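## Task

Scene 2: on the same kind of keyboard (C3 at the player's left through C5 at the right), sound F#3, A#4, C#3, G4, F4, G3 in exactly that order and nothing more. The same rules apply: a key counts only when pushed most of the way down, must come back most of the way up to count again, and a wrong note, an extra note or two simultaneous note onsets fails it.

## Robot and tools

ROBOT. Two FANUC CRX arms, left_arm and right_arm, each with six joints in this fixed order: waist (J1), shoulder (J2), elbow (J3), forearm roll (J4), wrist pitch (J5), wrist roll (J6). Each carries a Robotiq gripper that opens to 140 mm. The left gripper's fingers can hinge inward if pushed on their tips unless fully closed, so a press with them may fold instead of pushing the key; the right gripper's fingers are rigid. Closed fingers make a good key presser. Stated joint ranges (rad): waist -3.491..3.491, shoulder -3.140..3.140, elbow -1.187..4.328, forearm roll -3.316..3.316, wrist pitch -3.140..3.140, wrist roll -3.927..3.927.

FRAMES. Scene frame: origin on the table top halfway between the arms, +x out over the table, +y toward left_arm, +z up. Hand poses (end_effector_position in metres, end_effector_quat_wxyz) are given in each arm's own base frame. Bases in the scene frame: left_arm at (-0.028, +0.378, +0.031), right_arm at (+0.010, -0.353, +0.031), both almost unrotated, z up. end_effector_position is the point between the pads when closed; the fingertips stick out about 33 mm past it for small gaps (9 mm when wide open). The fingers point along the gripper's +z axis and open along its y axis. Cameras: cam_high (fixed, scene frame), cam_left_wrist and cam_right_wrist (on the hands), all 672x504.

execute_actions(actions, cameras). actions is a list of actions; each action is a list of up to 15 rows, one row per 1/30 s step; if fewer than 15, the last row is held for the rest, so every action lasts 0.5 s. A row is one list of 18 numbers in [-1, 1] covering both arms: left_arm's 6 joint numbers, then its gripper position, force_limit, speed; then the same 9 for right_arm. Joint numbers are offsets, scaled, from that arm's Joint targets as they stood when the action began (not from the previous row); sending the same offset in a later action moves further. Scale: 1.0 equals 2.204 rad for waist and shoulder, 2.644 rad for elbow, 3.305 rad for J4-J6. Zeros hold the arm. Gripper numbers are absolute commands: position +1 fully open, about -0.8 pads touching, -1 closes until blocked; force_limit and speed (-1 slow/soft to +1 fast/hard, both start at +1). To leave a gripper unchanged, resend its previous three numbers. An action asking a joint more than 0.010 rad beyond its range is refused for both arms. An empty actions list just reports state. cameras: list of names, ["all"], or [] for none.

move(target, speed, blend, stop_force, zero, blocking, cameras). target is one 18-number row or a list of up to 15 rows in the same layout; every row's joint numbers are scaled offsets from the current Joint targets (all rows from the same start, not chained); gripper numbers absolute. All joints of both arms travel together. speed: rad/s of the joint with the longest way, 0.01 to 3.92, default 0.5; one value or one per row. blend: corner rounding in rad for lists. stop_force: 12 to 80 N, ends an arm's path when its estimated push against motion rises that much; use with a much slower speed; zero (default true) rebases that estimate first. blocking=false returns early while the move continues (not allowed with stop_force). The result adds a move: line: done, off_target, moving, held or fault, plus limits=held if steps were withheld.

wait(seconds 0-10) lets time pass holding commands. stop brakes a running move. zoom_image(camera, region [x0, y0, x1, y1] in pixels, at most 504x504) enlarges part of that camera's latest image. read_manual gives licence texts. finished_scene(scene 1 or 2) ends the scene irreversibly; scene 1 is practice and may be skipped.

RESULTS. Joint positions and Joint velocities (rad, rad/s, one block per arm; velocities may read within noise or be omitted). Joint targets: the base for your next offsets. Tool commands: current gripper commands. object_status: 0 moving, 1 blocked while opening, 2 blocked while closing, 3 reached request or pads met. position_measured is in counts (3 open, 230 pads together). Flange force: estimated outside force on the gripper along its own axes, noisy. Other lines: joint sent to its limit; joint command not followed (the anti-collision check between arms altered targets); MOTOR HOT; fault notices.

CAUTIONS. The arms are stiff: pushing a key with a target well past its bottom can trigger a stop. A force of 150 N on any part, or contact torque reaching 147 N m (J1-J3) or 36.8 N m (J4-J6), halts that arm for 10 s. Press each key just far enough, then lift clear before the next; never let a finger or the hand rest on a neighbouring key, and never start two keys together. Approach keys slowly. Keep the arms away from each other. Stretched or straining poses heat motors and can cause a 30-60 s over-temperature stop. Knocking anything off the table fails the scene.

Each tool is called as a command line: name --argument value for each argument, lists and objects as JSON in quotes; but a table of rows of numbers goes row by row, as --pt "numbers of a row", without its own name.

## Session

Scene 1 was solved. I'll look at scene 2 next.

execute_actions --actions '[]'

zoom_image --camera "cam_high" --region '[200, 200, 400, 400]'

Scene clock: 0.00 s.
left_arm: end_effector_position=(+0.5495, -0.2589, +0.2374) position_measured=3 object_status=3 end_effector_quat_wxyz=(+0.019, -0.075, +0.997, +0.003) | right_arm: end_effector_position=(+0.4613, +0.0177, +0.3239) position_measured=3 object_status=3 end_effector_quat_wxyz=(+0.172, +0.554, -0.529, +0.620)
Joint positions: left_arm=[-0.236 0.384 0.456 -0.018 -1.609 -1.185] | right_arm=[0.977 0.069 -0.687 1.138 -1.759 -1.327]
Joint velocities: within noise
Flange force (N): no reading
Joint targets: left_arm=[-0.236 0.384 0.456 -0.018 -1.609 -1.185] | right_arm=[0.977 0.069 -0.687 1.138 -1.759 -1.327]
Tool commands: left_gripper/position=+1.0 left_gripper/force_limit=+1.0 left_gripper/speed=+1.0 right_gripper/position=+1.0 right_gripper/force_limit=+1.0 right_gripper/speed=+1.0
camera_calibration:
cam_left_wrist: T_world_to_cam=[[-0.142598, 0.989779, -0.0017252, 0.346484], [0.918521, 0.13298, 0.372338, -0.555708], [0.368762, 0.0515099, -0.928096, 0.173395], [0, 0, 0, 1]] pos_world=[0.495896, -0.277976, 0.368436]
cam_right_wrist: T_world_to_cam=[[-0.786382, -0.387513, -0.481079, 0.536937], [0.145009, 0.641213, -0.753537, 0.171031], [0.60048, -0.662329, -0.448045, 0.0259898], [0, 0, 0, 1]] pos_world=[0.38183, 0.115617, 0.398833]

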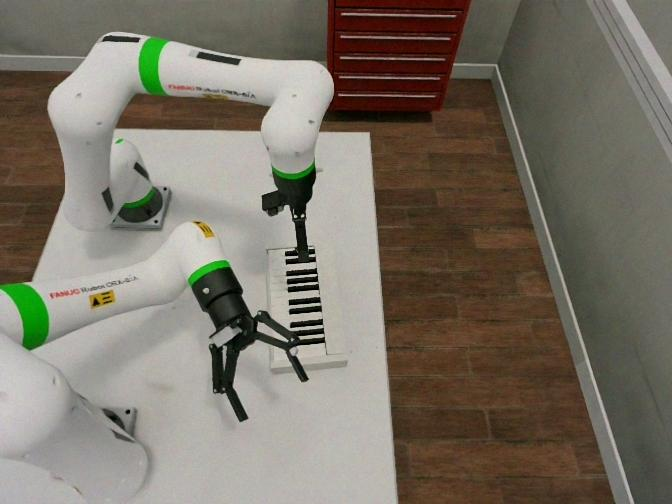

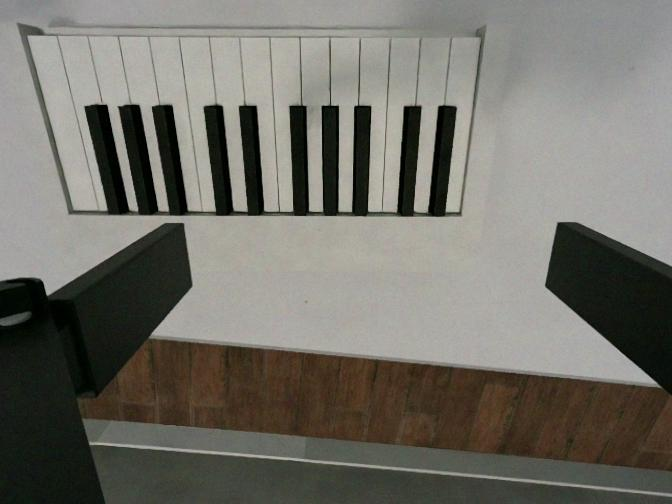

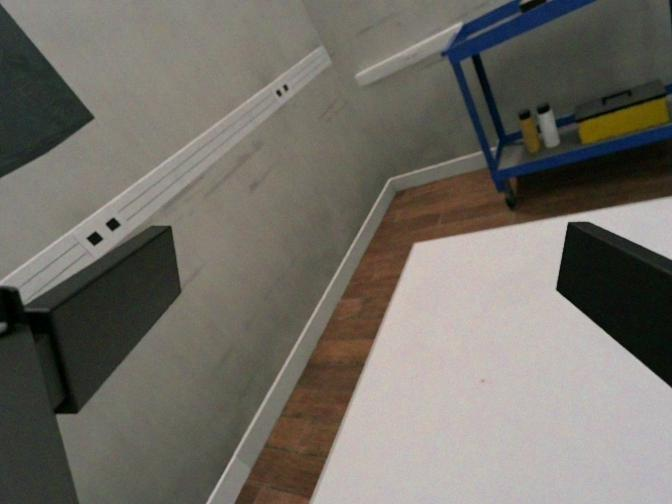

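Scaled by 2.520 from the camera's 672x504 image, which has a finer 960x720 frame.

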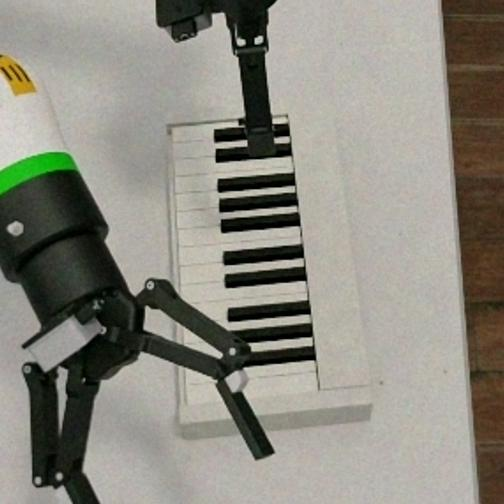

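zoom_image --camera "cam_left_wrist" --region '[250, 20, 500, 230]'

zoom_image --camera "cam_left_wrist" --region '[10, 20, 260, 230]'

Scaled by 2.016 from the camera's 672x504 image, which has a finer 960x720 frame.

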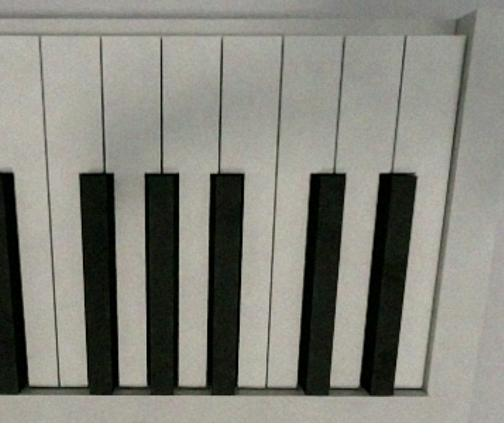

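Scaled by 2.016 from the camera's 672x504 image, which has a finer 960x720 frame.

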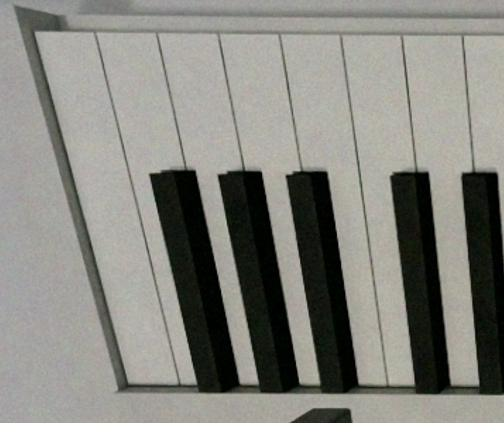

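zoom_image --camera "cam_left_wrist" --region '[340, 90, 470, 150]'

zoom_image --camera "cam_left_wrist" --region '[70, 90, 200, 150]'

Scaled by 3.877 from the camera's 672x504 image, which has a finer 960x720 frame.

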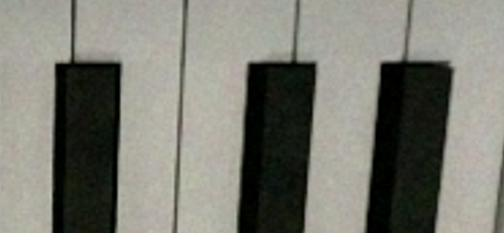

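Scaled by 3.877 from the camera's 672x504 image, which has a finer 960x720 frame.

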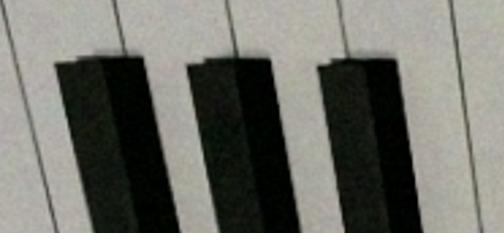

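move --target '[0.0027, -0.00409, -0.14404, 0.00545, 0.10227, -0.00404, -1, 0, 0, -0.1588, 0, 0, 0, 0, 0, 1, 1, 1]' --speed 0.5 --cameras '["cam_left_wrist", "cam_high"]'

zoom_image --camera "cam_left_wrist" --region '[280, 130, 450, 260]'

Scene clock: 4.80 s.
left_arm: end_effector_position=(+0.5167, -0.2543, +0.0829) position_measured=233 object_status=3 end_effector_quat_wxyz=(+0.000, -0.071, +0.997, +0.000) | right_arm: end_effector_position=(+0.4394, -0.1415, +0.3239) position_measured=3 object_status=3 end_effector_quat_wxyz=(-0.277, -0.453, +0.617, -0.581)
Joint positions: left_arm=[-0.23 0.375 0.075 0 -1.271 -1.199] | right_arm=[0.627 0.069 -0.687 1.138 -1.759 -1.327]
Flange force (N): left_arm=[6.4 5.9 0.2] | right_arm=[0.4 0.3 -3.1]
Joint targets: left_arm=[-0.230 0.375 0.075 0.000 -1.271 -1.199] | right_arm=[0.627 0.069 -0.687 1.138 -1.759 -1.327]
move: done
camera_calibration:
cam_left_wrist: T_world_to_cam=[[-0.134375, 0.990912, -0.00602838, 0.333288], [0.932765, 0.128539, 0.336789, -0.474193], [0.334503, 0.0396329, -0.941561, 0.057724], [0, 0, 0, 1]] pos_world=[0.467788, -0.271595, 0.216063]
Images, in order (width x height): cam_high 672x504, cam_left_wrist 672x504.

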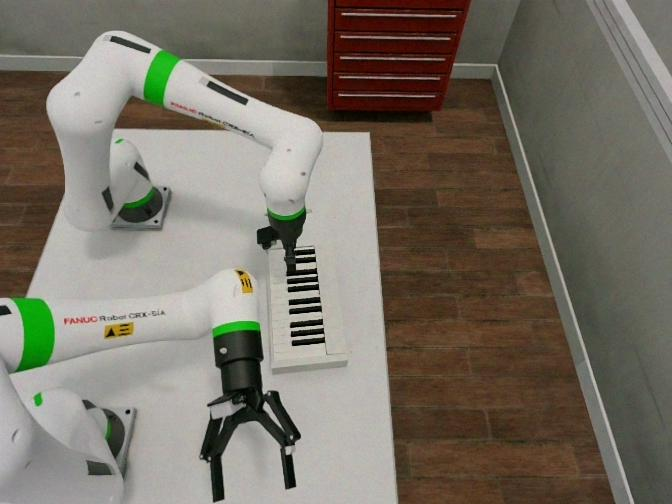

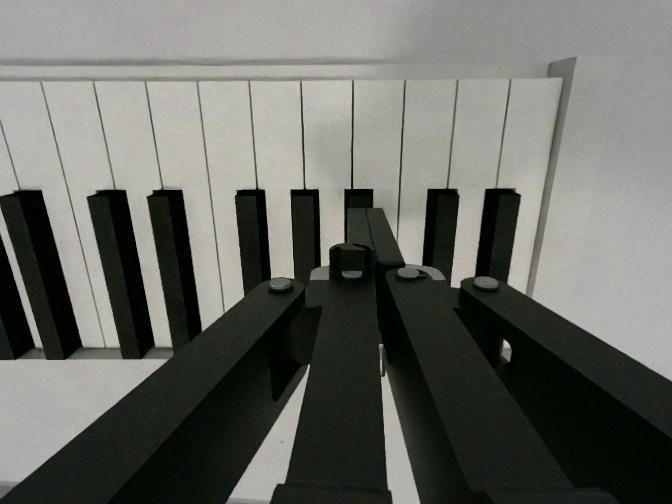

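Scaled by 2.965 from the camera's 672x504 image, which has a finer 960x720 frame.

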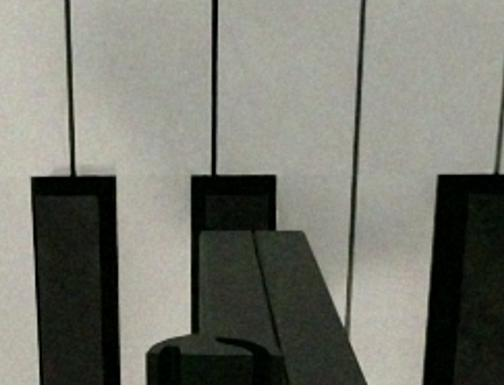

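move --pt "-0.00104 0.00403 -0.00372 0 0.00566 0.00075 -1 0 0 0 0 0 0 0 0 1 1 1" --pt "-0.00104 0.01103 -0.01334 0 0.01803 0.00075 -1 0 0 0 0 0 0 0 0 1 1 1" --speed '[0.04, 0.03]' --stop_force 12 --cameras '["cam_left_wrist"]'

zoom_image --camera "cam_left_wrist" --region '[280, 130, 450, 260]'

Scene clock: 8.07 s.
left_arm: end_effector_position=(+0.5171, -0.2557, +0.0639) position_measured=233 object_status=3 end_effector_quat_wxyz=(+0.000, -0.071, +0.997, +0.000) | right_arm: end_effector_position=(+0.4394, -0.1416, +0.3239) position_measured=3 object_status=3 end_effector_quat_wxyz=(-0.277, -0.453, +0.617, -0.581)
Joint positions: left_arm=[-0.232 0.392 0.052 0 -1.23 -1.196] | right_arm=[0.627 0.069 -0.687 1.138 -1.759 -1.327]
Flange force (N): left_arm=[10.7 9.7 -23.8] | right_arm=[0.1 0.1 -3.0]
Joint targets: left_arm=[-0.232 0.392 0.052 0.000 -1.230 -1.196] | right_arm=[0.627 0.069 -0.687 1.138 -1.759 -1.327]
move: contact (left_arm); path passed 1 of 2 targets; left_arm: the wrist pitch is farthest, 0.019 rad from its target
camera_calibration:
cam_left_wrist: T_world_to_cam=[[-0.134475, 0.990898, -0.00607872, 0.334668], [0.932719, 0.128646, 0.336875, -0.467954], [0.334591, 0.0396314, -0.94153, 0.0397085], [0, 0, 0, 1]] pos_world=[0.468188, -0.272995, 0.197063]
Images, in order (width x height): cam_left_wrist 672x504.

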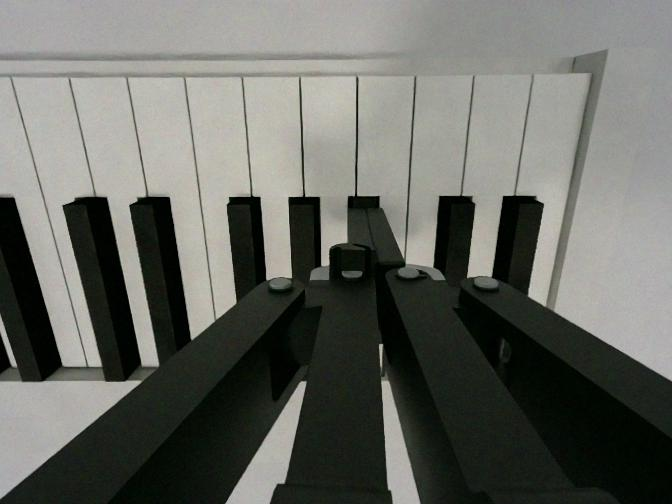

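Scaled by 2.965 from the camera's 672x504 image, which has a finer 960x720 frame.

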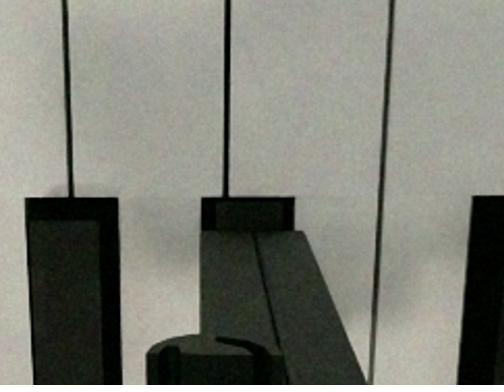

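move --pt "0 -0.00771 0.01063 0 -0.01392 0 -1 0 0 0 0 0 0 0 0 1 1 1" --pt "-0.13468 0.16742 0.2308 0 -0.07323 0.08975 -1 0 0 0 0 0 0 0 0 1 1 1" --speed '[0.1, 0.5]' --blend '[0.01, 0]' --cameras '["cam_left_wrist"]'

zoom_image --camera "cam_left_wrist" --region '[280, 130, 450, 260]'

Scene clock: 10.70 s.
left_arm: end_effector_position=(+0.5479, -0.4706, +0.0830) position_measured=233 object_status=3 end_effector_quat_wxyz=(+0.000, -0.071, +0.997, +0.000) | right_arm: end_effector_position=(+0.4394, -0.1416, +0.3239) position_measured=3 object_status=3 end_effector_quat_wxyz=(-0.277, -0.453, +0.617, -0.581)
Joint positions: left_arm=[-0.529 0.761 0.662 0 -1.472 -0.9] | right_arm=[0.627 0.069 -0.687 1.138 -1.759 -1.327]
Flange force (N): left_arm=[9.8 13.8 2.4] | right_arm=[0.7 0.1 -2.7]
Joint targets: left_arm=[-0.529 0.761 0.662 0.000 -1.472 -0.900] | right_arm=[0.627 0.069 -0.687 1.138 -1.759 -1.327]
move: done
camera_calibration:
cam_left_wrist: T_world_to_cam=[[-0.134484, 0.990899, -0.00569286, 0.551804], [0.932901, 0.128545, 0.336411, -0.475602], [0.334081, 0.0399308, -0.941698, 0.0563058], [0, 0, 0, 1]] pos_world=[0.499088, -0.487895, 0.216162]
Images, in order (width x height): cam_left_wrist 672x504.

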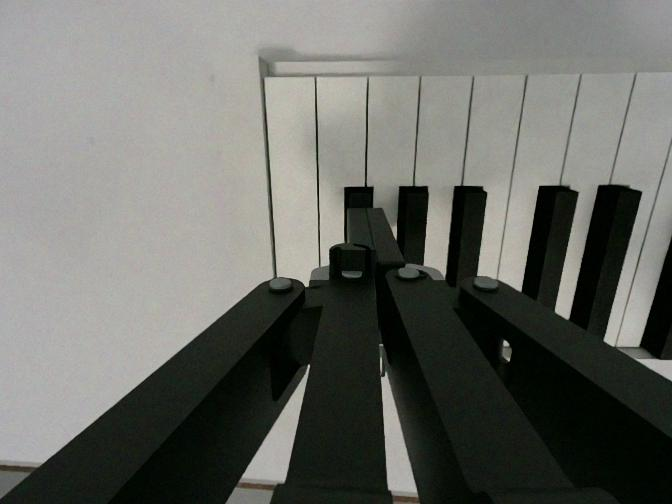

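Scaled by 2.965 from the camera's 672x504 image, which has a finer 960x720 frame.

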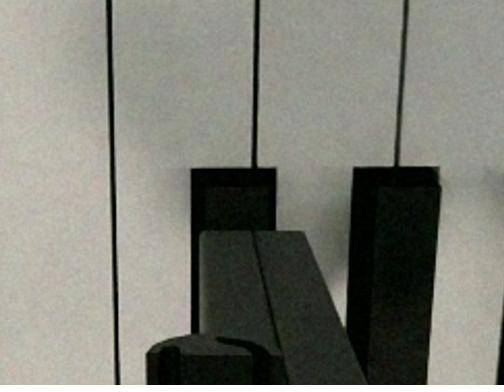

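move --pt "-0.00077 0.00277 -0.00404 0 0.00513 0.00054 -1 0 0 0 0 0 0 0 0 1 1 1" --pt "-0.00077 0.00628 -0.01601 0 0.01706 0.00054 -1 0 0 0 0 0 0 0 0 1 1 1" --speed '[0.04, 0.03]' --stop_force 12 --cameras '["cam_left_wrist"]'

zoom_image --camera "cam_left_wrist" --region '[280, 130, 450, 260]'

Scene clock: 13.13 s.
left_arm: end_effector_position=(+0.5481, -0.4722, +0.0649) position_measured=233 object_status=3 end_effector_quat_wxyz=(+0.000, -0.071, +0.997, +0.000) | right_arm: end_effector_position=(+0.4394, -0.1416, +0.3239) position_measured=3 object_status=3 end_effector_quat_wxyz=(-0.277, -0.453, +0.617, -0.581)
Joint positions: left_arm=[-0.531 0.771 0.636 0 -1.436 -0.898] | right_arm=[0.627 0.069 -0.687 1.138 -1.759 -1.327]
Flange force (N): left_arm=[11.1 12.2 -18.8] | right_arm=[0.5 0.3 -3.1]
Joint targets: left_arm=[-0.531 0.771 0.636 0.000 -1.436 -0.898] | right_arm=[0.627 0.069 -0.687 1.138 -1.759 -1.327]
move: contact (left_arm); path passed 1 of 2 targets; left_arm: the wrist pitch is farthest, 0.021 rad from its target
camera_calibration:
cam_left_wrist: T_world_to_cam=[[-0.134415, 0.990907, -0.00592217, 0.553329], [0.932803, 0.128546, 0.336681, -0.469499], [0.334381, 0.0397309, -0.9416, 0.0389914], [0, 0, 0, 1]] pos_world=[0.499288, -0.489495, 0.198063]
Images, in order (width x height): cam_left_wrist 672x504.

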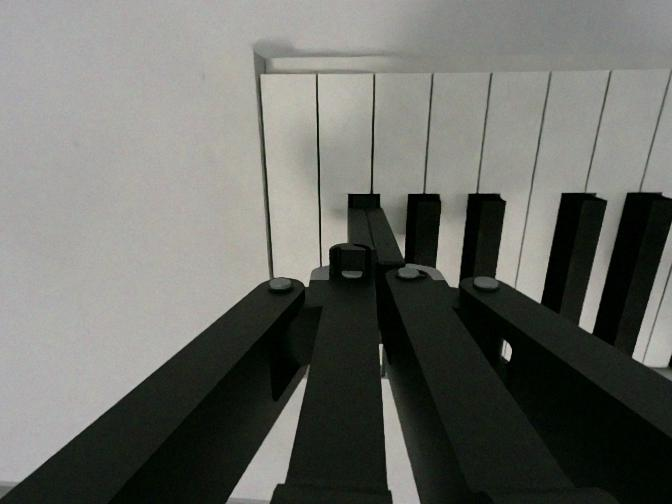

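Scaled by 2.965 from the camera's 672x504 image, which has a finer 960x720 frame.

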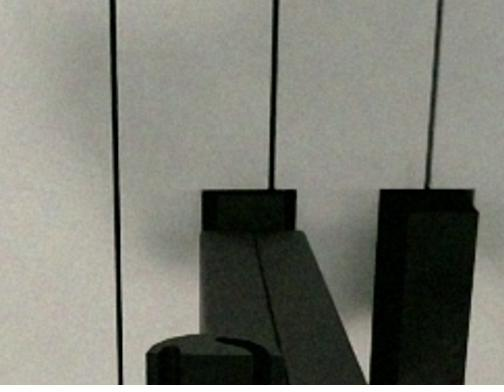

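move --pt "0 -0.00381 0.01275 0 -0.01268 0 -1 0 0 0 0 0 0 0 0 1 1 1" --pt "0.19162 -0.21833 -0.25487 0 0.05836 -0.1276 -1 0 0 0 0 0 0 0 0 1 1 1" --speed '[0.1, 0.55]' --blend '[0.01, 0]' --cameras '["cam_left_wrist"]'

zoom_image --camera "cam_left_wrist" --region '[280, 130, 450, 260]'

Scene clock: 15.80 s.
left_arm: end_effector_position=(+0.5071, -0.1858, +0.0831) position_measured=233 object_status=3 end_effector_quat_wxyz=(+0.000, -0.071, +0.997, +0.000) | right_arm: end_effector_position=(+0.4394, -0.1416, +0.3239) position_measured=3 object_status=3 end_effector_quat_wxyz=(-0.277, -0.453, +0.617, -0.581)
Joint positions: left_arm=[-0.108 0.29 -0.038 0 -1.243 -1.32] | right_arm=[0.627 0.069 -0.687 1.138 -1.759 -1.327]
Flange force (N): left_arm=[5.5 5.1 -0.7] | right_arm=[0.5 -0.1 -2.9]
Joint targets: left_arm=[-0.108 0.289 -0.038 0.000 -1.243 -1.320] | right_arm=[0.627 0.069 -0.687 1.138 -1.759 -1.327]
move: done
camera_calibration:
cam_left_wrist: T_world_to_cam=[[-0.134855, 0.990848, -0.00585755, 0.26439], [0.932773, 0.128941, 0.336612, -0.473982], [0.334287, 0.0399301, -0.941625, 0.0585856], [0, 0, 0, 1]] pos_world=[0.458188, -0.203194, 0.216263]
Images, in order (width x height): cam_left_wrist 672x504.

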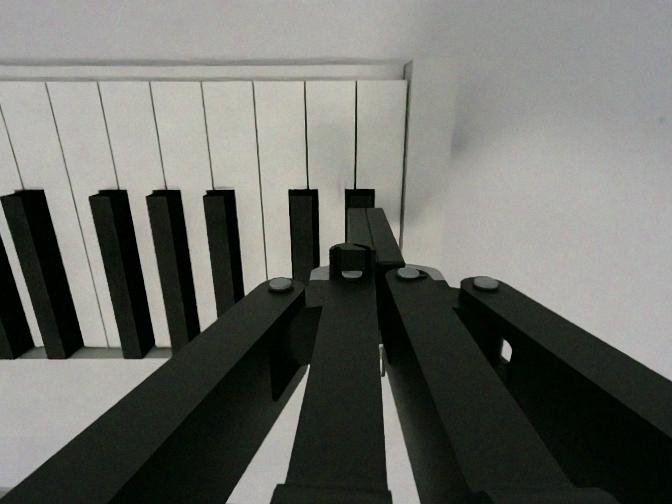

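Scaled by 2.965 from the camera's 672x504 image, which has a finer 960x720 frame.

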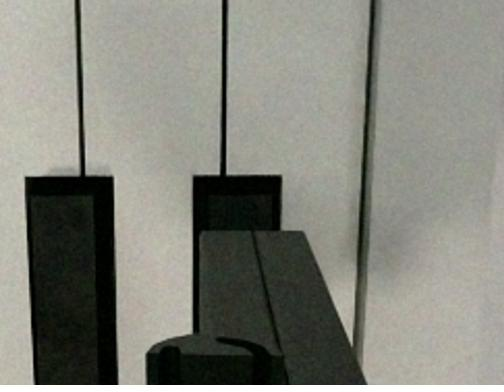

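move --pt "-0.00082 0.00375 -0.00445 0 0.00597 0.00047 -1 0 0 0 0 0 0 0 0 1 1 1" --pt "-0.00082 0.0114 -0.01404 0 0.01874 0.00047 -1 0 0 0 0 0 0 0 0 1 1 1" --speed '[0.04, 0.03]' --stop_force 12 --cameras '["cam_left_wrist"]'

zoom_image --camera "cam_left_wrist" --region '[280, 130, 450, 260]'

Scene clock: 17.97 s.
left_arm: end_effector_position=(+0.5072, -0.1868, +0.0638) position_measured=233 object_status=3 end_effector_quat_wxyz=(+0.000, -0.071, +0.997, +0.000) | right_arm: end_effector_position=(+0.4394, -0.1416, +0.3239) position_measured=3 object_status=3 end_effector_quat_wxyz=(-0.277, -0.453, +0.617, -0.581)
Joint positions: left_arm=[-0.11 0.307 -0.063 0 -1.201 -1.318] | right_arm=[0.627 0.069 -0.687 1.138 -1.759 -1.327]
Flange force (N): left_arm=[9.7 8.0 -20.5] | right_arm=[0.6 0.0 -2.8]
Joint targets: left_arm=[-0.110 0.307 -0.063 0.000 -1.201 -1.318] | right_arm=[0.627 0.069 -0.687 1.138 -1.759 -1.327]
move: contact (left_arm); path passed 1 of 2 targets; left_arm: the wrist pitch is farthest, 0.020 rad from its target
camera_calibration:
cam_left_wrist: T_world_to_cam=[[-0.134642, 0.990877, -0.00587141, 0.265093], [0.932835, 0.128749, 0.336515, -0.467477], [0.334201, 0.039832, -0.94166, 0.0403466], [0, 0, 0, 1]] pos_world=[0.458288, -0.204095, 0.196862]
Images, in order (width x height): cam_left_wrist 672x504.

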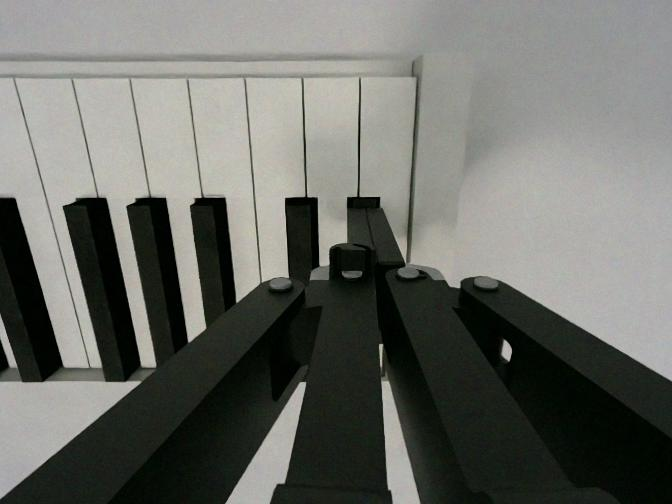

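Scaled by 2.965 from the camera's 672x504 image, which has a finer 960x720 frame.

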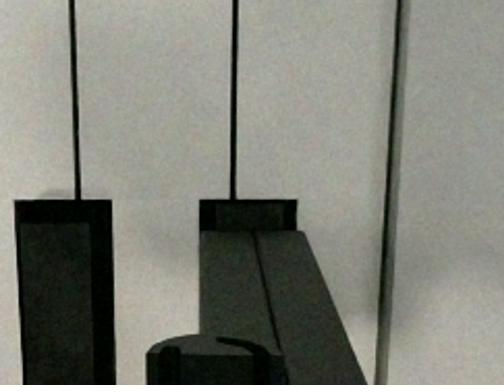

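move --pt "0 -0.00862 0.01055 0 -0.01413 0 -1 0 0 0 0 0 0 0 0 1 1 1" --pt "-0.18951 0.13287 0.17012 0 -0.04743 0.12626 -1 0 0 0 0 0 0 0 0 1 1 1" --speed '[0.1, 0.5]' --blend '[0.01, 0]' --cameras '["cam_left_wrist"]'

zoom_image --camera "cam_left_wrist" --region '[280, 130, 450, 260]'

Scene clock: 20.30 s.
left_arm: end_effector_position=(+0.5107, -0.3899, +0.0803) position_measured=233 object_status=3 end_effector_quat_wxyz=(+0.000, -0.071, +0.997, +0.000) | right_arm: end_effector_position=(+0.4394, -0.1416, +0.3239) position_measured=3 object_status=3 end_effector_quat_wxyz=(-0.277, -0.453, +0.617, -0.581)
Joint positions: left_arm=[-0.448 0.54 0.306 0 -1.337 -0.98] | right_arm=[0.627 0.069 -0.687 1.138 -1.759 -1.327]
Flange force (N): left_arm=[6.9 8.1 0.7] | right_arm=[0.4 -0.1 -3.2]
Joint targets: left_arm=[-0.448 0.540 0.306 0.000 -1.337 -0.980] | right_arm=[0.627 0.069 -0.687 1.138 -1.759 -1.327]
move: held (left_arm; a check stopped the path); path passed 1 of 2 targets; limits=held; left_arm: the elbow is farthest, 0.081 rad from its target
joint command not followed: on one or more control steps a check withheld the commanded joint targets of the left arm, and it was not sent them on those steps.
cause: the commanded joint targets, or the way to them, would bring a part of the robot too close to another arm (a part of this arm just beyond the wrist pitch and a part of the right arm just beyond the wrist pitch, at the place that arm is still heading or pushing toward).
camera_calibration:
cam_left_wrist: T_world_to_cam=[[-0.134413, 0.990908, -0.00592308, 0.466828], [0.932792, 0.128543, 0.336713, -0.450286], [0.334413, 0.0397338, -0.941589, 0.0627456], [0, 0, 0, 1]] pos_world=[0.461788, -0.407195, 0.213463]
Images, in order (width x height): cam_left_wrist 672x504.

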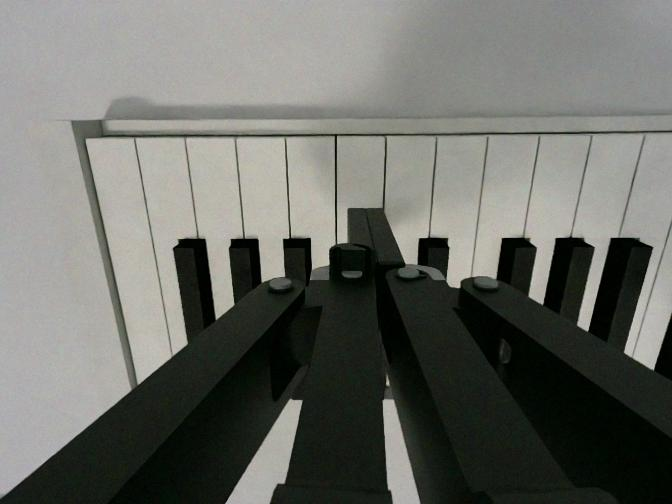

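Scaled by 2.965 from the camera's 672x504 image, which has a finer 960x720 frame.

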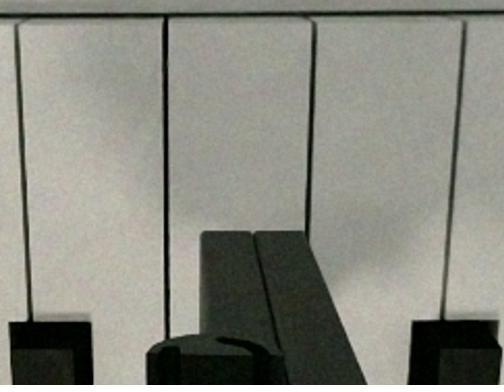

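move --target '[-0.03615, 0.02716, 0.03056, 0, -0.00628, 0.02399, -1, 0, 0, -0.20417, 0, 0, 0, 0, 0, 1, 1, 1]' --speed 0.5 --cameras '["cam_left_wrist", "cam_high"]'

zoom_image --camera "cam_left_wrist" --region '[280, 130, 450, 260]'

Scene clock: 22.20 s.
left_arm: end_effector_position=(+0.4977, -0.4407, +0.0759) position_measured=233 object_status=3 end_effector_quat_wxyz=(+0.000, -0.071, +0.997, +0.000) | right_arm: end_effector_position=(+0.3341, -0.3185, +0.3239) position_measured=3 object_status=3 end_effector_quat_wxyz=(-0.400, -0.304, +0.702, -0.504)
Joint positions: left_arm=[-0.528 0.6 0.387 0 -1.357 -0.901] | right_arm=[0.177 0.069 -0.687 1.138 -1.759 -1.327]
Flange force (N): left_arm=[6.1 8.0 0.4] | right_arm=[0.6 0.1 -3.5]
Joint targets: left_arm=[-0.528 0.600 0.387 0.000 -1.357 -0.901] | right_arm=[0.177 0.069 -0.687 1.138 -1.759 -1.327]
move: done
camera_calibration:
cam_left_wrist: T_world_to_cam=[[-0.134127, 0.990945, -0.00617682, 0.515334], [0.932736, 0.128348, 0.336943, -0.43026], [0.334685, 0.0394318, -0.941505, 0.0646913], [0, 0, 0, 1]] pos_world=[0.448788, -0.457996, 0.209063]
Images, in order (width x height): cam_high 672x504, cam_left_wrist 672x504.

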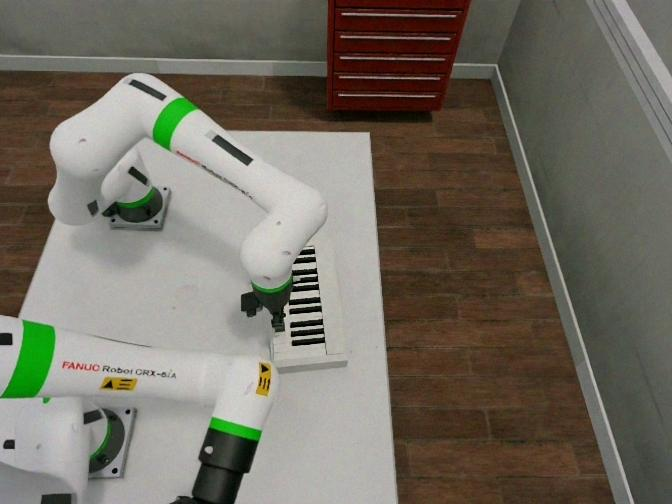

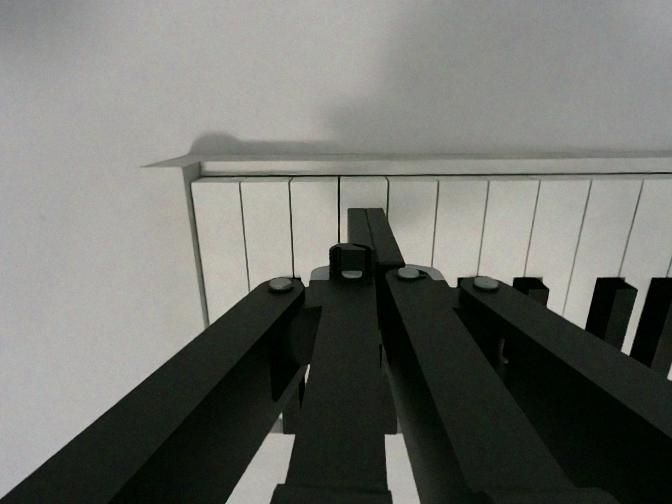

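Scaled by 2.965 from the camera's 672x504 image, which has a finer 960x720 frame.

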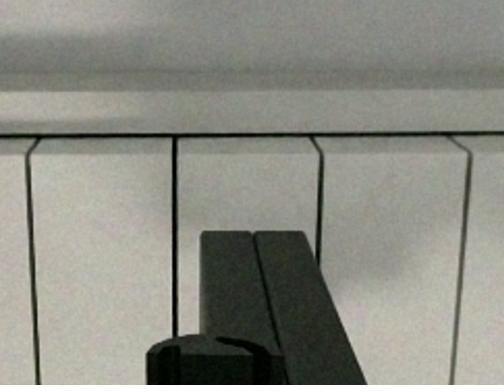

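move --pt "0.0003 0.00376 -0.00778 0 0.00873 -0.0002 -1 0 0 0 0 0 0 0 0 1 1 1" --pt "0.0003 0.00987 -0.01799 0 0.02097 -0.0002 -1 0 0 0 0 0 0 0 0 1 1 1" --speed '[0.05, 0.03]' --stop_force 12 --cameras '["cam_left_wrist"]'

zoom_image --camera "cam_left_wrist" --region '[280, 130, 450, 260]'

Scene clock: 24.60 s.
left_arm: end_effector_position=(+0.4981, -0.4404, +0.0495) position_measured=233 object_status=3 end_effector_quat_wxyz=(+0.000, -0.071, +0.997, +0.000) | right_arm: end_effector_position=(+0.3341, -0.3185, +0.3239) position_measured=3 object_status=3 end_effector_quat_wxyz=(-0.400, -0.304, +0.702, -0.504)
Joint positions: left_arm=[-0.527 0.617 0.35 0 -1.303 -0.901] | right_arm=[0.177 0.069 -0.687 1.138 -1.759 -1.327]
Flange force (N): left_arm=[7.5 10.0 -18.6] | right_arm=[0.7 -0.1 -3.0]
Joint targets: left_arm=[-0.527 0.617 0.350 0.000 -1.303 -0.901] | right_arm=[0.177 0.069 -0.687 1.138 -1.759 -1.327]
move: contact (left_arm); path passed 1 of 2 targets; left_arm: the wrist pitch is farthest, 0.016 rad from its target
camera_calibration:
cam_left_wrist: T_world_to_cam=[[-0.134088, 0.99095, -0.00628354, 0.514931], [0.932698, 0.128343, 0.337051, -0.421747], [0.334807, 0.0393338, -0.941466, 0.0394892], [0, 0, 0, 1]] pos_world=[0.449188, -0.457696, 0.182564]
Images, in order (width x height): cam_left_wrist 672x504.

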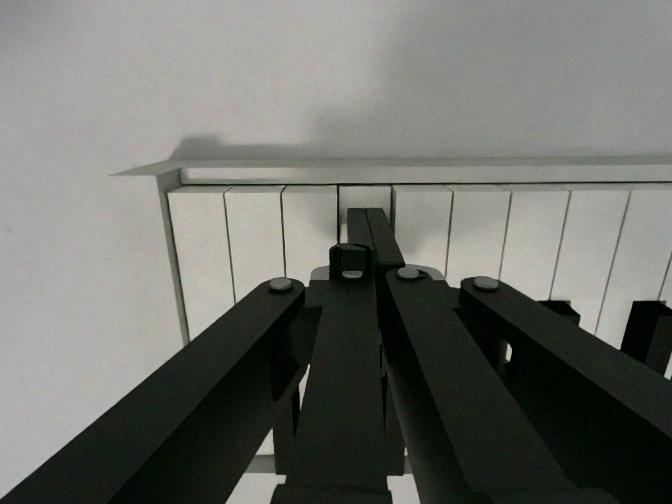

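Scaled by 2.965 from the camera's 672x504 image, which has a finer 960x720 frame.

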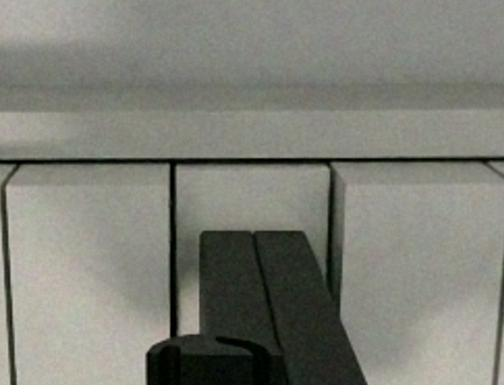

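move --pt "0 -0.00564 0.00947 0 -0.01158 0 -1 0 0 0 0 0 0 0 0 1 1 1" --pt "0.01311 -0.02594 -0.01658 0 -0.00428 -0.00887 -1 0 0 0 0 0 0 0 0 1 1 1" --speed '[0.08, 0.15]' --blend '[0.005, 0]' --cameras '["cam_left_wrist"]'

zoom_image --camera "cam_left_wrist" --region '[280, 130, 450, 260]'

Scene clock: 26.23 s.
left_arm: end_effector_position=(+0.4945, -0.4171, +0.0680) position_measured=233 object_status=3 end_effector_quat_wxyz=(+0.000, -0.071, +0.997, +0.000) | right_arm: end_effector_position=(+0.3341, -0.3185, +0.3239) position_measured=3 object_status=3 end_effector_quat_wxyz=(-0.400, -0.304, +0.702, -0.504)
Joint positions: left_arm=[-0.499 0.56 0.306 0 -1.317 -0.931] | right_arm=[0.177 0.069 -0.687 1.138 -1.759 -1.327]
Flange force (N): left_arm=[6.9 9.0 0.1] | right_arm=[0.9 0.1 -2.8]
Joint targets: left_arm=[-0.498 0.560 0.306 0.000 -1.317 -0.931] | right_arm=[0.177 0.069 -0.687 1.138 -1.759 -1.327]
move: done
camera_calibration:
cam_left_wrist: T_world_to_cam=[[-0.133632, 0.991015, -0.0056992, 0.491198], [0.93302, 0.127746, 0.336386, -0.428011], [0.334091, 0.0396344, -0.941707, 0.0577524], [0, 0, 0, 1]] pos_world=[0.445687, -0.434397, 0.201162]
Images, in order (width x height): cam_left_wrist 672x504.

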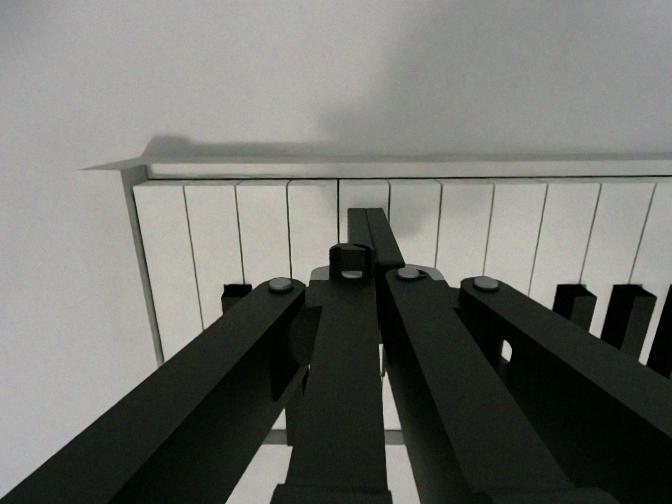

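Scaled by 2.965 from the camera's 672x504 image, which has a finer 960x720 frame.

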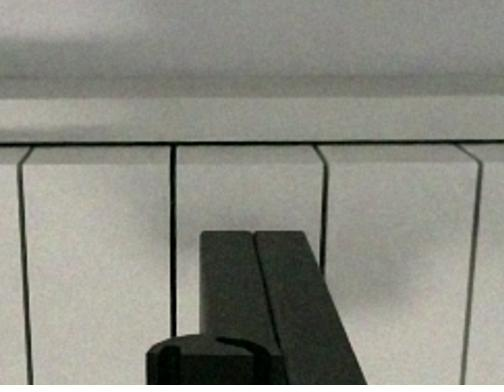

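move --pt "0 0.00247 -0.004 0 0.00491 0 -1 0 0 0 0 0 0 0 0 1 1 1" --pt "0 0.00823 -0.01312 0 0.01604 0 -1 0 0 0 0 0 0 0 0 1 1 1" --speed '[0.04, 0.03]' --stop_force 12 --cameras '["cam_left_wrist"]'

zoom_image --camera "cam_left_wrist" --region '[280, 130, 450, 260]'

Scene clock: 28.23 s.
left_arm: end_effector_position=(+0.4947, -0.4172, +0.0493) position_measured=233 object_status=3 end_effector_quat_wxyz=(+0.000, -0.071, +0.997, +0.000) | right_arm: end_effector_position=(+0.3341, -0.3185, +0.3239) position_measured=3 object_status=3 end_effector_quat_wxyz=(-0.400, -0.304, +0.702, -0.504)
Joint positions: left_arm=[-0.498 0.573 0.281 0 -1.279 -0.931] | right_arm=[0.177 0.069 -0.687 1.138 -1.759 -1.327]
Flange force (N): left_arm=[7.2 9.4 -19.6] | right_arm=[0.5 0.1 -3.1]
Joint targets: left_arm=[-0.498 0.573 0.281 0.000 -1.279 -0.931] | right_arm=[0.177 0.069 -0.687 1.138 -1.759 -1.327]
move: contact (left_arm); path passed 1 of 2 targets; left_arm: the wrist pitch is farthest, 0.015 rad from its target
camera_calibration:
cam_left_wrist: T_world_to_cam=[[-0.13365, 0.991011, -0.00597537, 0.491261], [0.932866, 0.12784, 0.336775, -0.421763], [0.334512, 0.0394359, -0.941566, 0.0398146], [0, 0, 0, 1]] pos_world=[0.445788, -0.434497, 0.182463]
Images, in order (width x height): cam_left_wrist 672x504.

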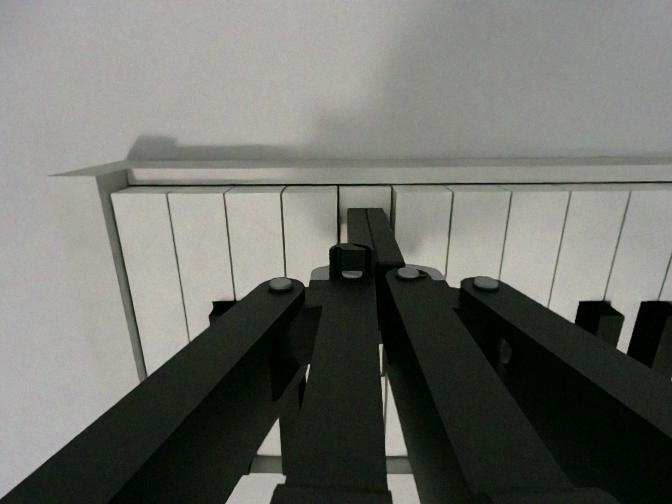

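Scaled by 2.965 from the camera's 672x504 image, which has a finer 960x720 frame.

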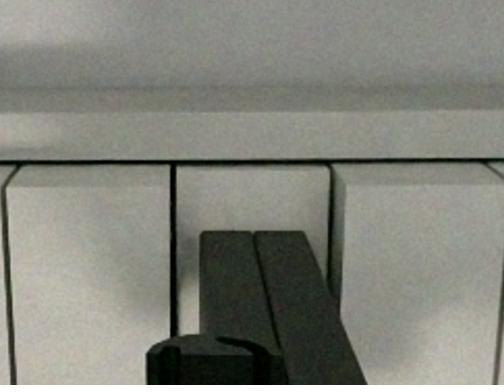

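move --pt "0 -0.00726 0.01154 0 -0.01401 0 -1 0 0 0 0 0 0 0 0 1 1 1" --pt "0.09444 -0.11358 -0.1165 0 0.01752 -0.0628 -1 0 0 0 0 0 0 0 0 1 1 1" --speed '[0.08, 0.4]' --blend '[0.007, 0]' --cameras '["cam_left_wrist"]'

zoom_image --camera "cam_left_wrist" --region '[280, 130, 450, 260]'

Scene clock: 30.60 s.
left_arm: end_effector_position=(+0.4743, -0.2774, +0.0700) position_measured=233 object_status=3 end_effector_quat_wxyz=(+0.000, -0.071, +0.997, +0.000) | right_arm: end_effector_position=(+0.3341, -0.3185, +0.3239) position_measured=3 object_status=3 end_effector_quat_wxyz=(-0.400, -0.304, +0.702, -0.504)
Joint positions: left_arm=[-0.29 0.322 -0.027 0 -1.221 -1.138] | right_arm=[0.177 0.069 -0.687 1.138 -1.759 -1.327]
Flange force (N): left_arm=[6.0 6.3 -0.8] | right_arm=[0.4 0.1 -3.2]
Joint targets: left_arm=[-0.290 0.322 -0.027 0.000 -1.221 -1.138] | right_arm=[0.177 0.069 -0.687 1.138 -1.759 -1.327]
move: done
camera_calibration:
cam_left_wrist: T_world_to_cam=[[-0.13419, 0.990938, -0.00596113, 0.350332], [0.932791, 0.128342, 0.336792, -0.427493], [0.334505, 0.0396337, -0.94156, 0.0606423], [0, 0, 0, 1]] pos_world=[0.425488, -0.294696, 0.203163]
Images, in order (width x height): cam_left_wrist 672x504.

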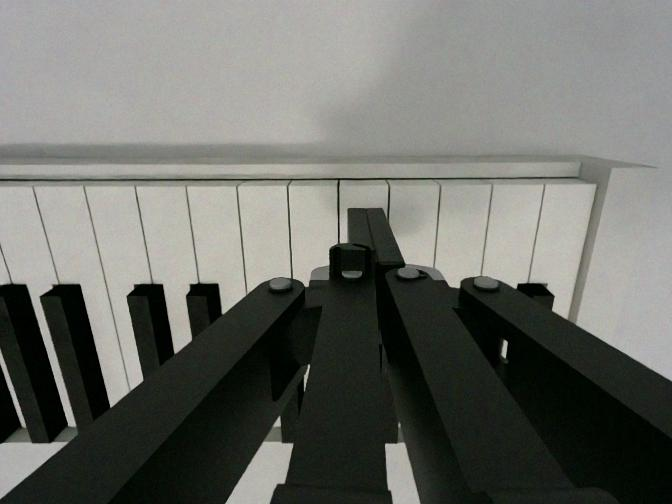

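Scaled by 2.965 from the camera's 672x504 image, which has a finer 960x720 frame.

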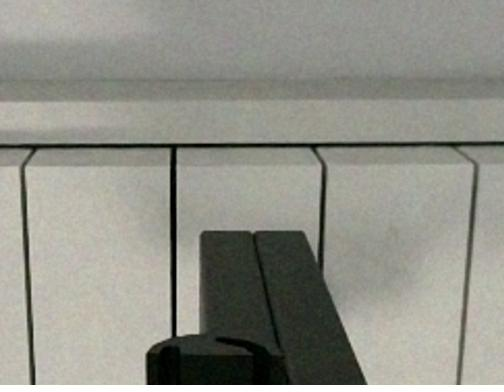

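move --pt "0 0.0033 -0.0039 0 0.00532 0 -1 0 0 0 0 0 0 0 0 1 1 1" --pt "0 0.01156 -0.01365 0 0.01863 0 -1 0 0 0 0 0 0 0 0 1 1 1" --speed '[0.04, 0.03]' --stop_force 12 --cameras '["cam_left_wrist"]'

zoom_image --camera "cam_left_wrist" --region '[280, 130, 450, 260]'

Scene clock: 32.93 s.
left_arm: end_effector_position=(+0.4745, -0.2774, +0.0486) position_measured=233 object_status=3 end_effector_quat_wxyz=(+0.000, -0.071, +0.997, +0.000) | right_arm: end_effector_position=(+0.3341, -0.3185, +0.3239) position_measured=3 object_status=3 end_effector_quat_wxyz=(-0.400, -0.304, +0.702, -0.504)
Joint positions: left_arm=[-0.29 0.342 -0.055 0 -1.174 -1.138] | right_arm=[0.177 0.069 -0.687 1.138 -1.759 -1.327]
Flange force (N): left_arm=[8.8 8.3 -21.9] | right_arm=[0.9 0.2 -2.7]
Joint targets: left_arm=[-0.290 0.342 -0.055 0.000 -1.174 -1.138] | right_arm=[0.177 0.069 -0.687 1.138 -1.759 -1.327]
move: contact (left_arm); path passed 1 of 2 targets; left_arm: the wrist pitch is farthest, 0.014 rad from its target
camera_calibration:
cam_left_wrist: T_world_to_cam=[[-0.134161, 0.990941, -0.00608363, 0.350229], [0.932731, 0.128348, 0.336955, -0.420381], [0.334683, 0.0395317, -0.941501, 0.040343], [0, 0, 0, 1]] pos_world=[0.425588, -0.294696, 0.181763]
Images, in order (width x height): cam_left_wrist 672x504.

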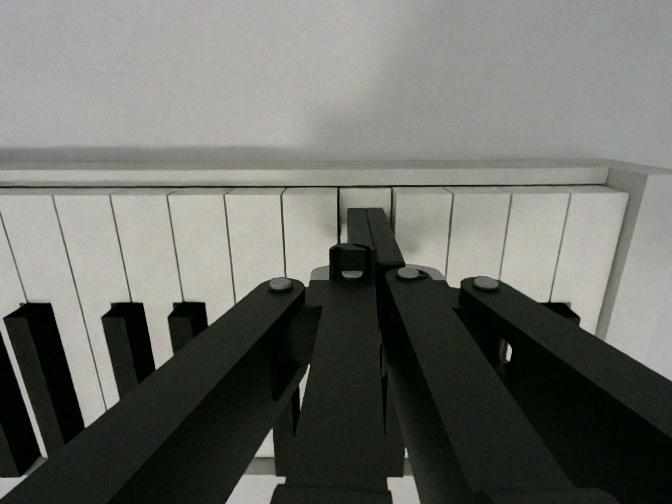

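Scaled by 2.965 from the camera's 672x504 image, which has a finer 960x720 frame.

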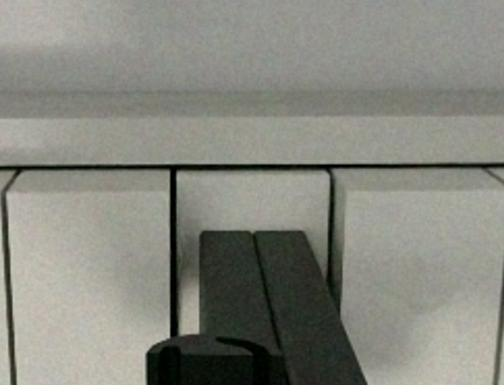

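move --target '[0, -0.00877, 0.01059, 0, -0.01425, 0, -1, 0, 0, 0, 0, 0, 0, 0, 0, 1, 1, 1]' --speed '[0.08]' --cameras '["cam_left_wrist"]'

Scene clock: 33.97 s.
left_arm: end_effector_position=(+0.4745, -0.2774, +0.0702) position_measured=233 object_status=3 end_effector_quat_wxyz=(+0.000, -0.071, +0.997, +0.000) | right_arm: end_effector_position=(+0.3341, -0.3185, +0.3239) position_measured=3 object_status=3 end_effector_quat_wxyz=(-0.400, -0.304, +0.702, -0.504)
Joint positions: left_arm=[-0.29 0.322 -0.027 0 -1.221 -1.138] | right_arm=[0.177 0.069 -0.687 1.138 -1.759 -1.327]
Flange force (N): left_arm=[5.3 5.4 -0.2] | right_arm=[0.0 0.0 -3.0]
Joint targets: left_arm=[-0.290 0.322 -0.027 0.000 -1.221 -1.138] | right_arm=[0.177 0.069 -0.687 1.138 -1.759 -1.327]
move: done
camera_calibration:
cam_left_wrist: T_world_to_cam=[[-0.134154, 0.990942, -0.00609661, 0.35036], [0.932689, 0.128341, 0.337075, -0.427634], [0.334804, 0.0395336, -0.941458, 0.060526], [0, 0, 0, 1]] pos_world=[0.425588, -0.294696, 0.203264]
Images, in order (width x height): cam_left_wrist 672x504.

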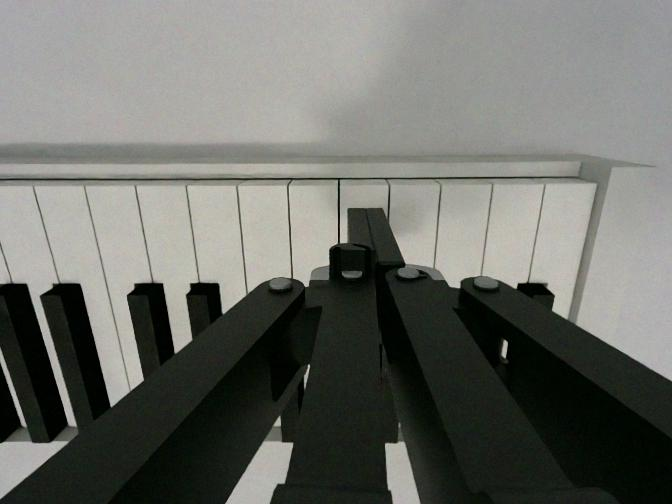

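finished_scene --scene 2

The scene is finished: the task was done.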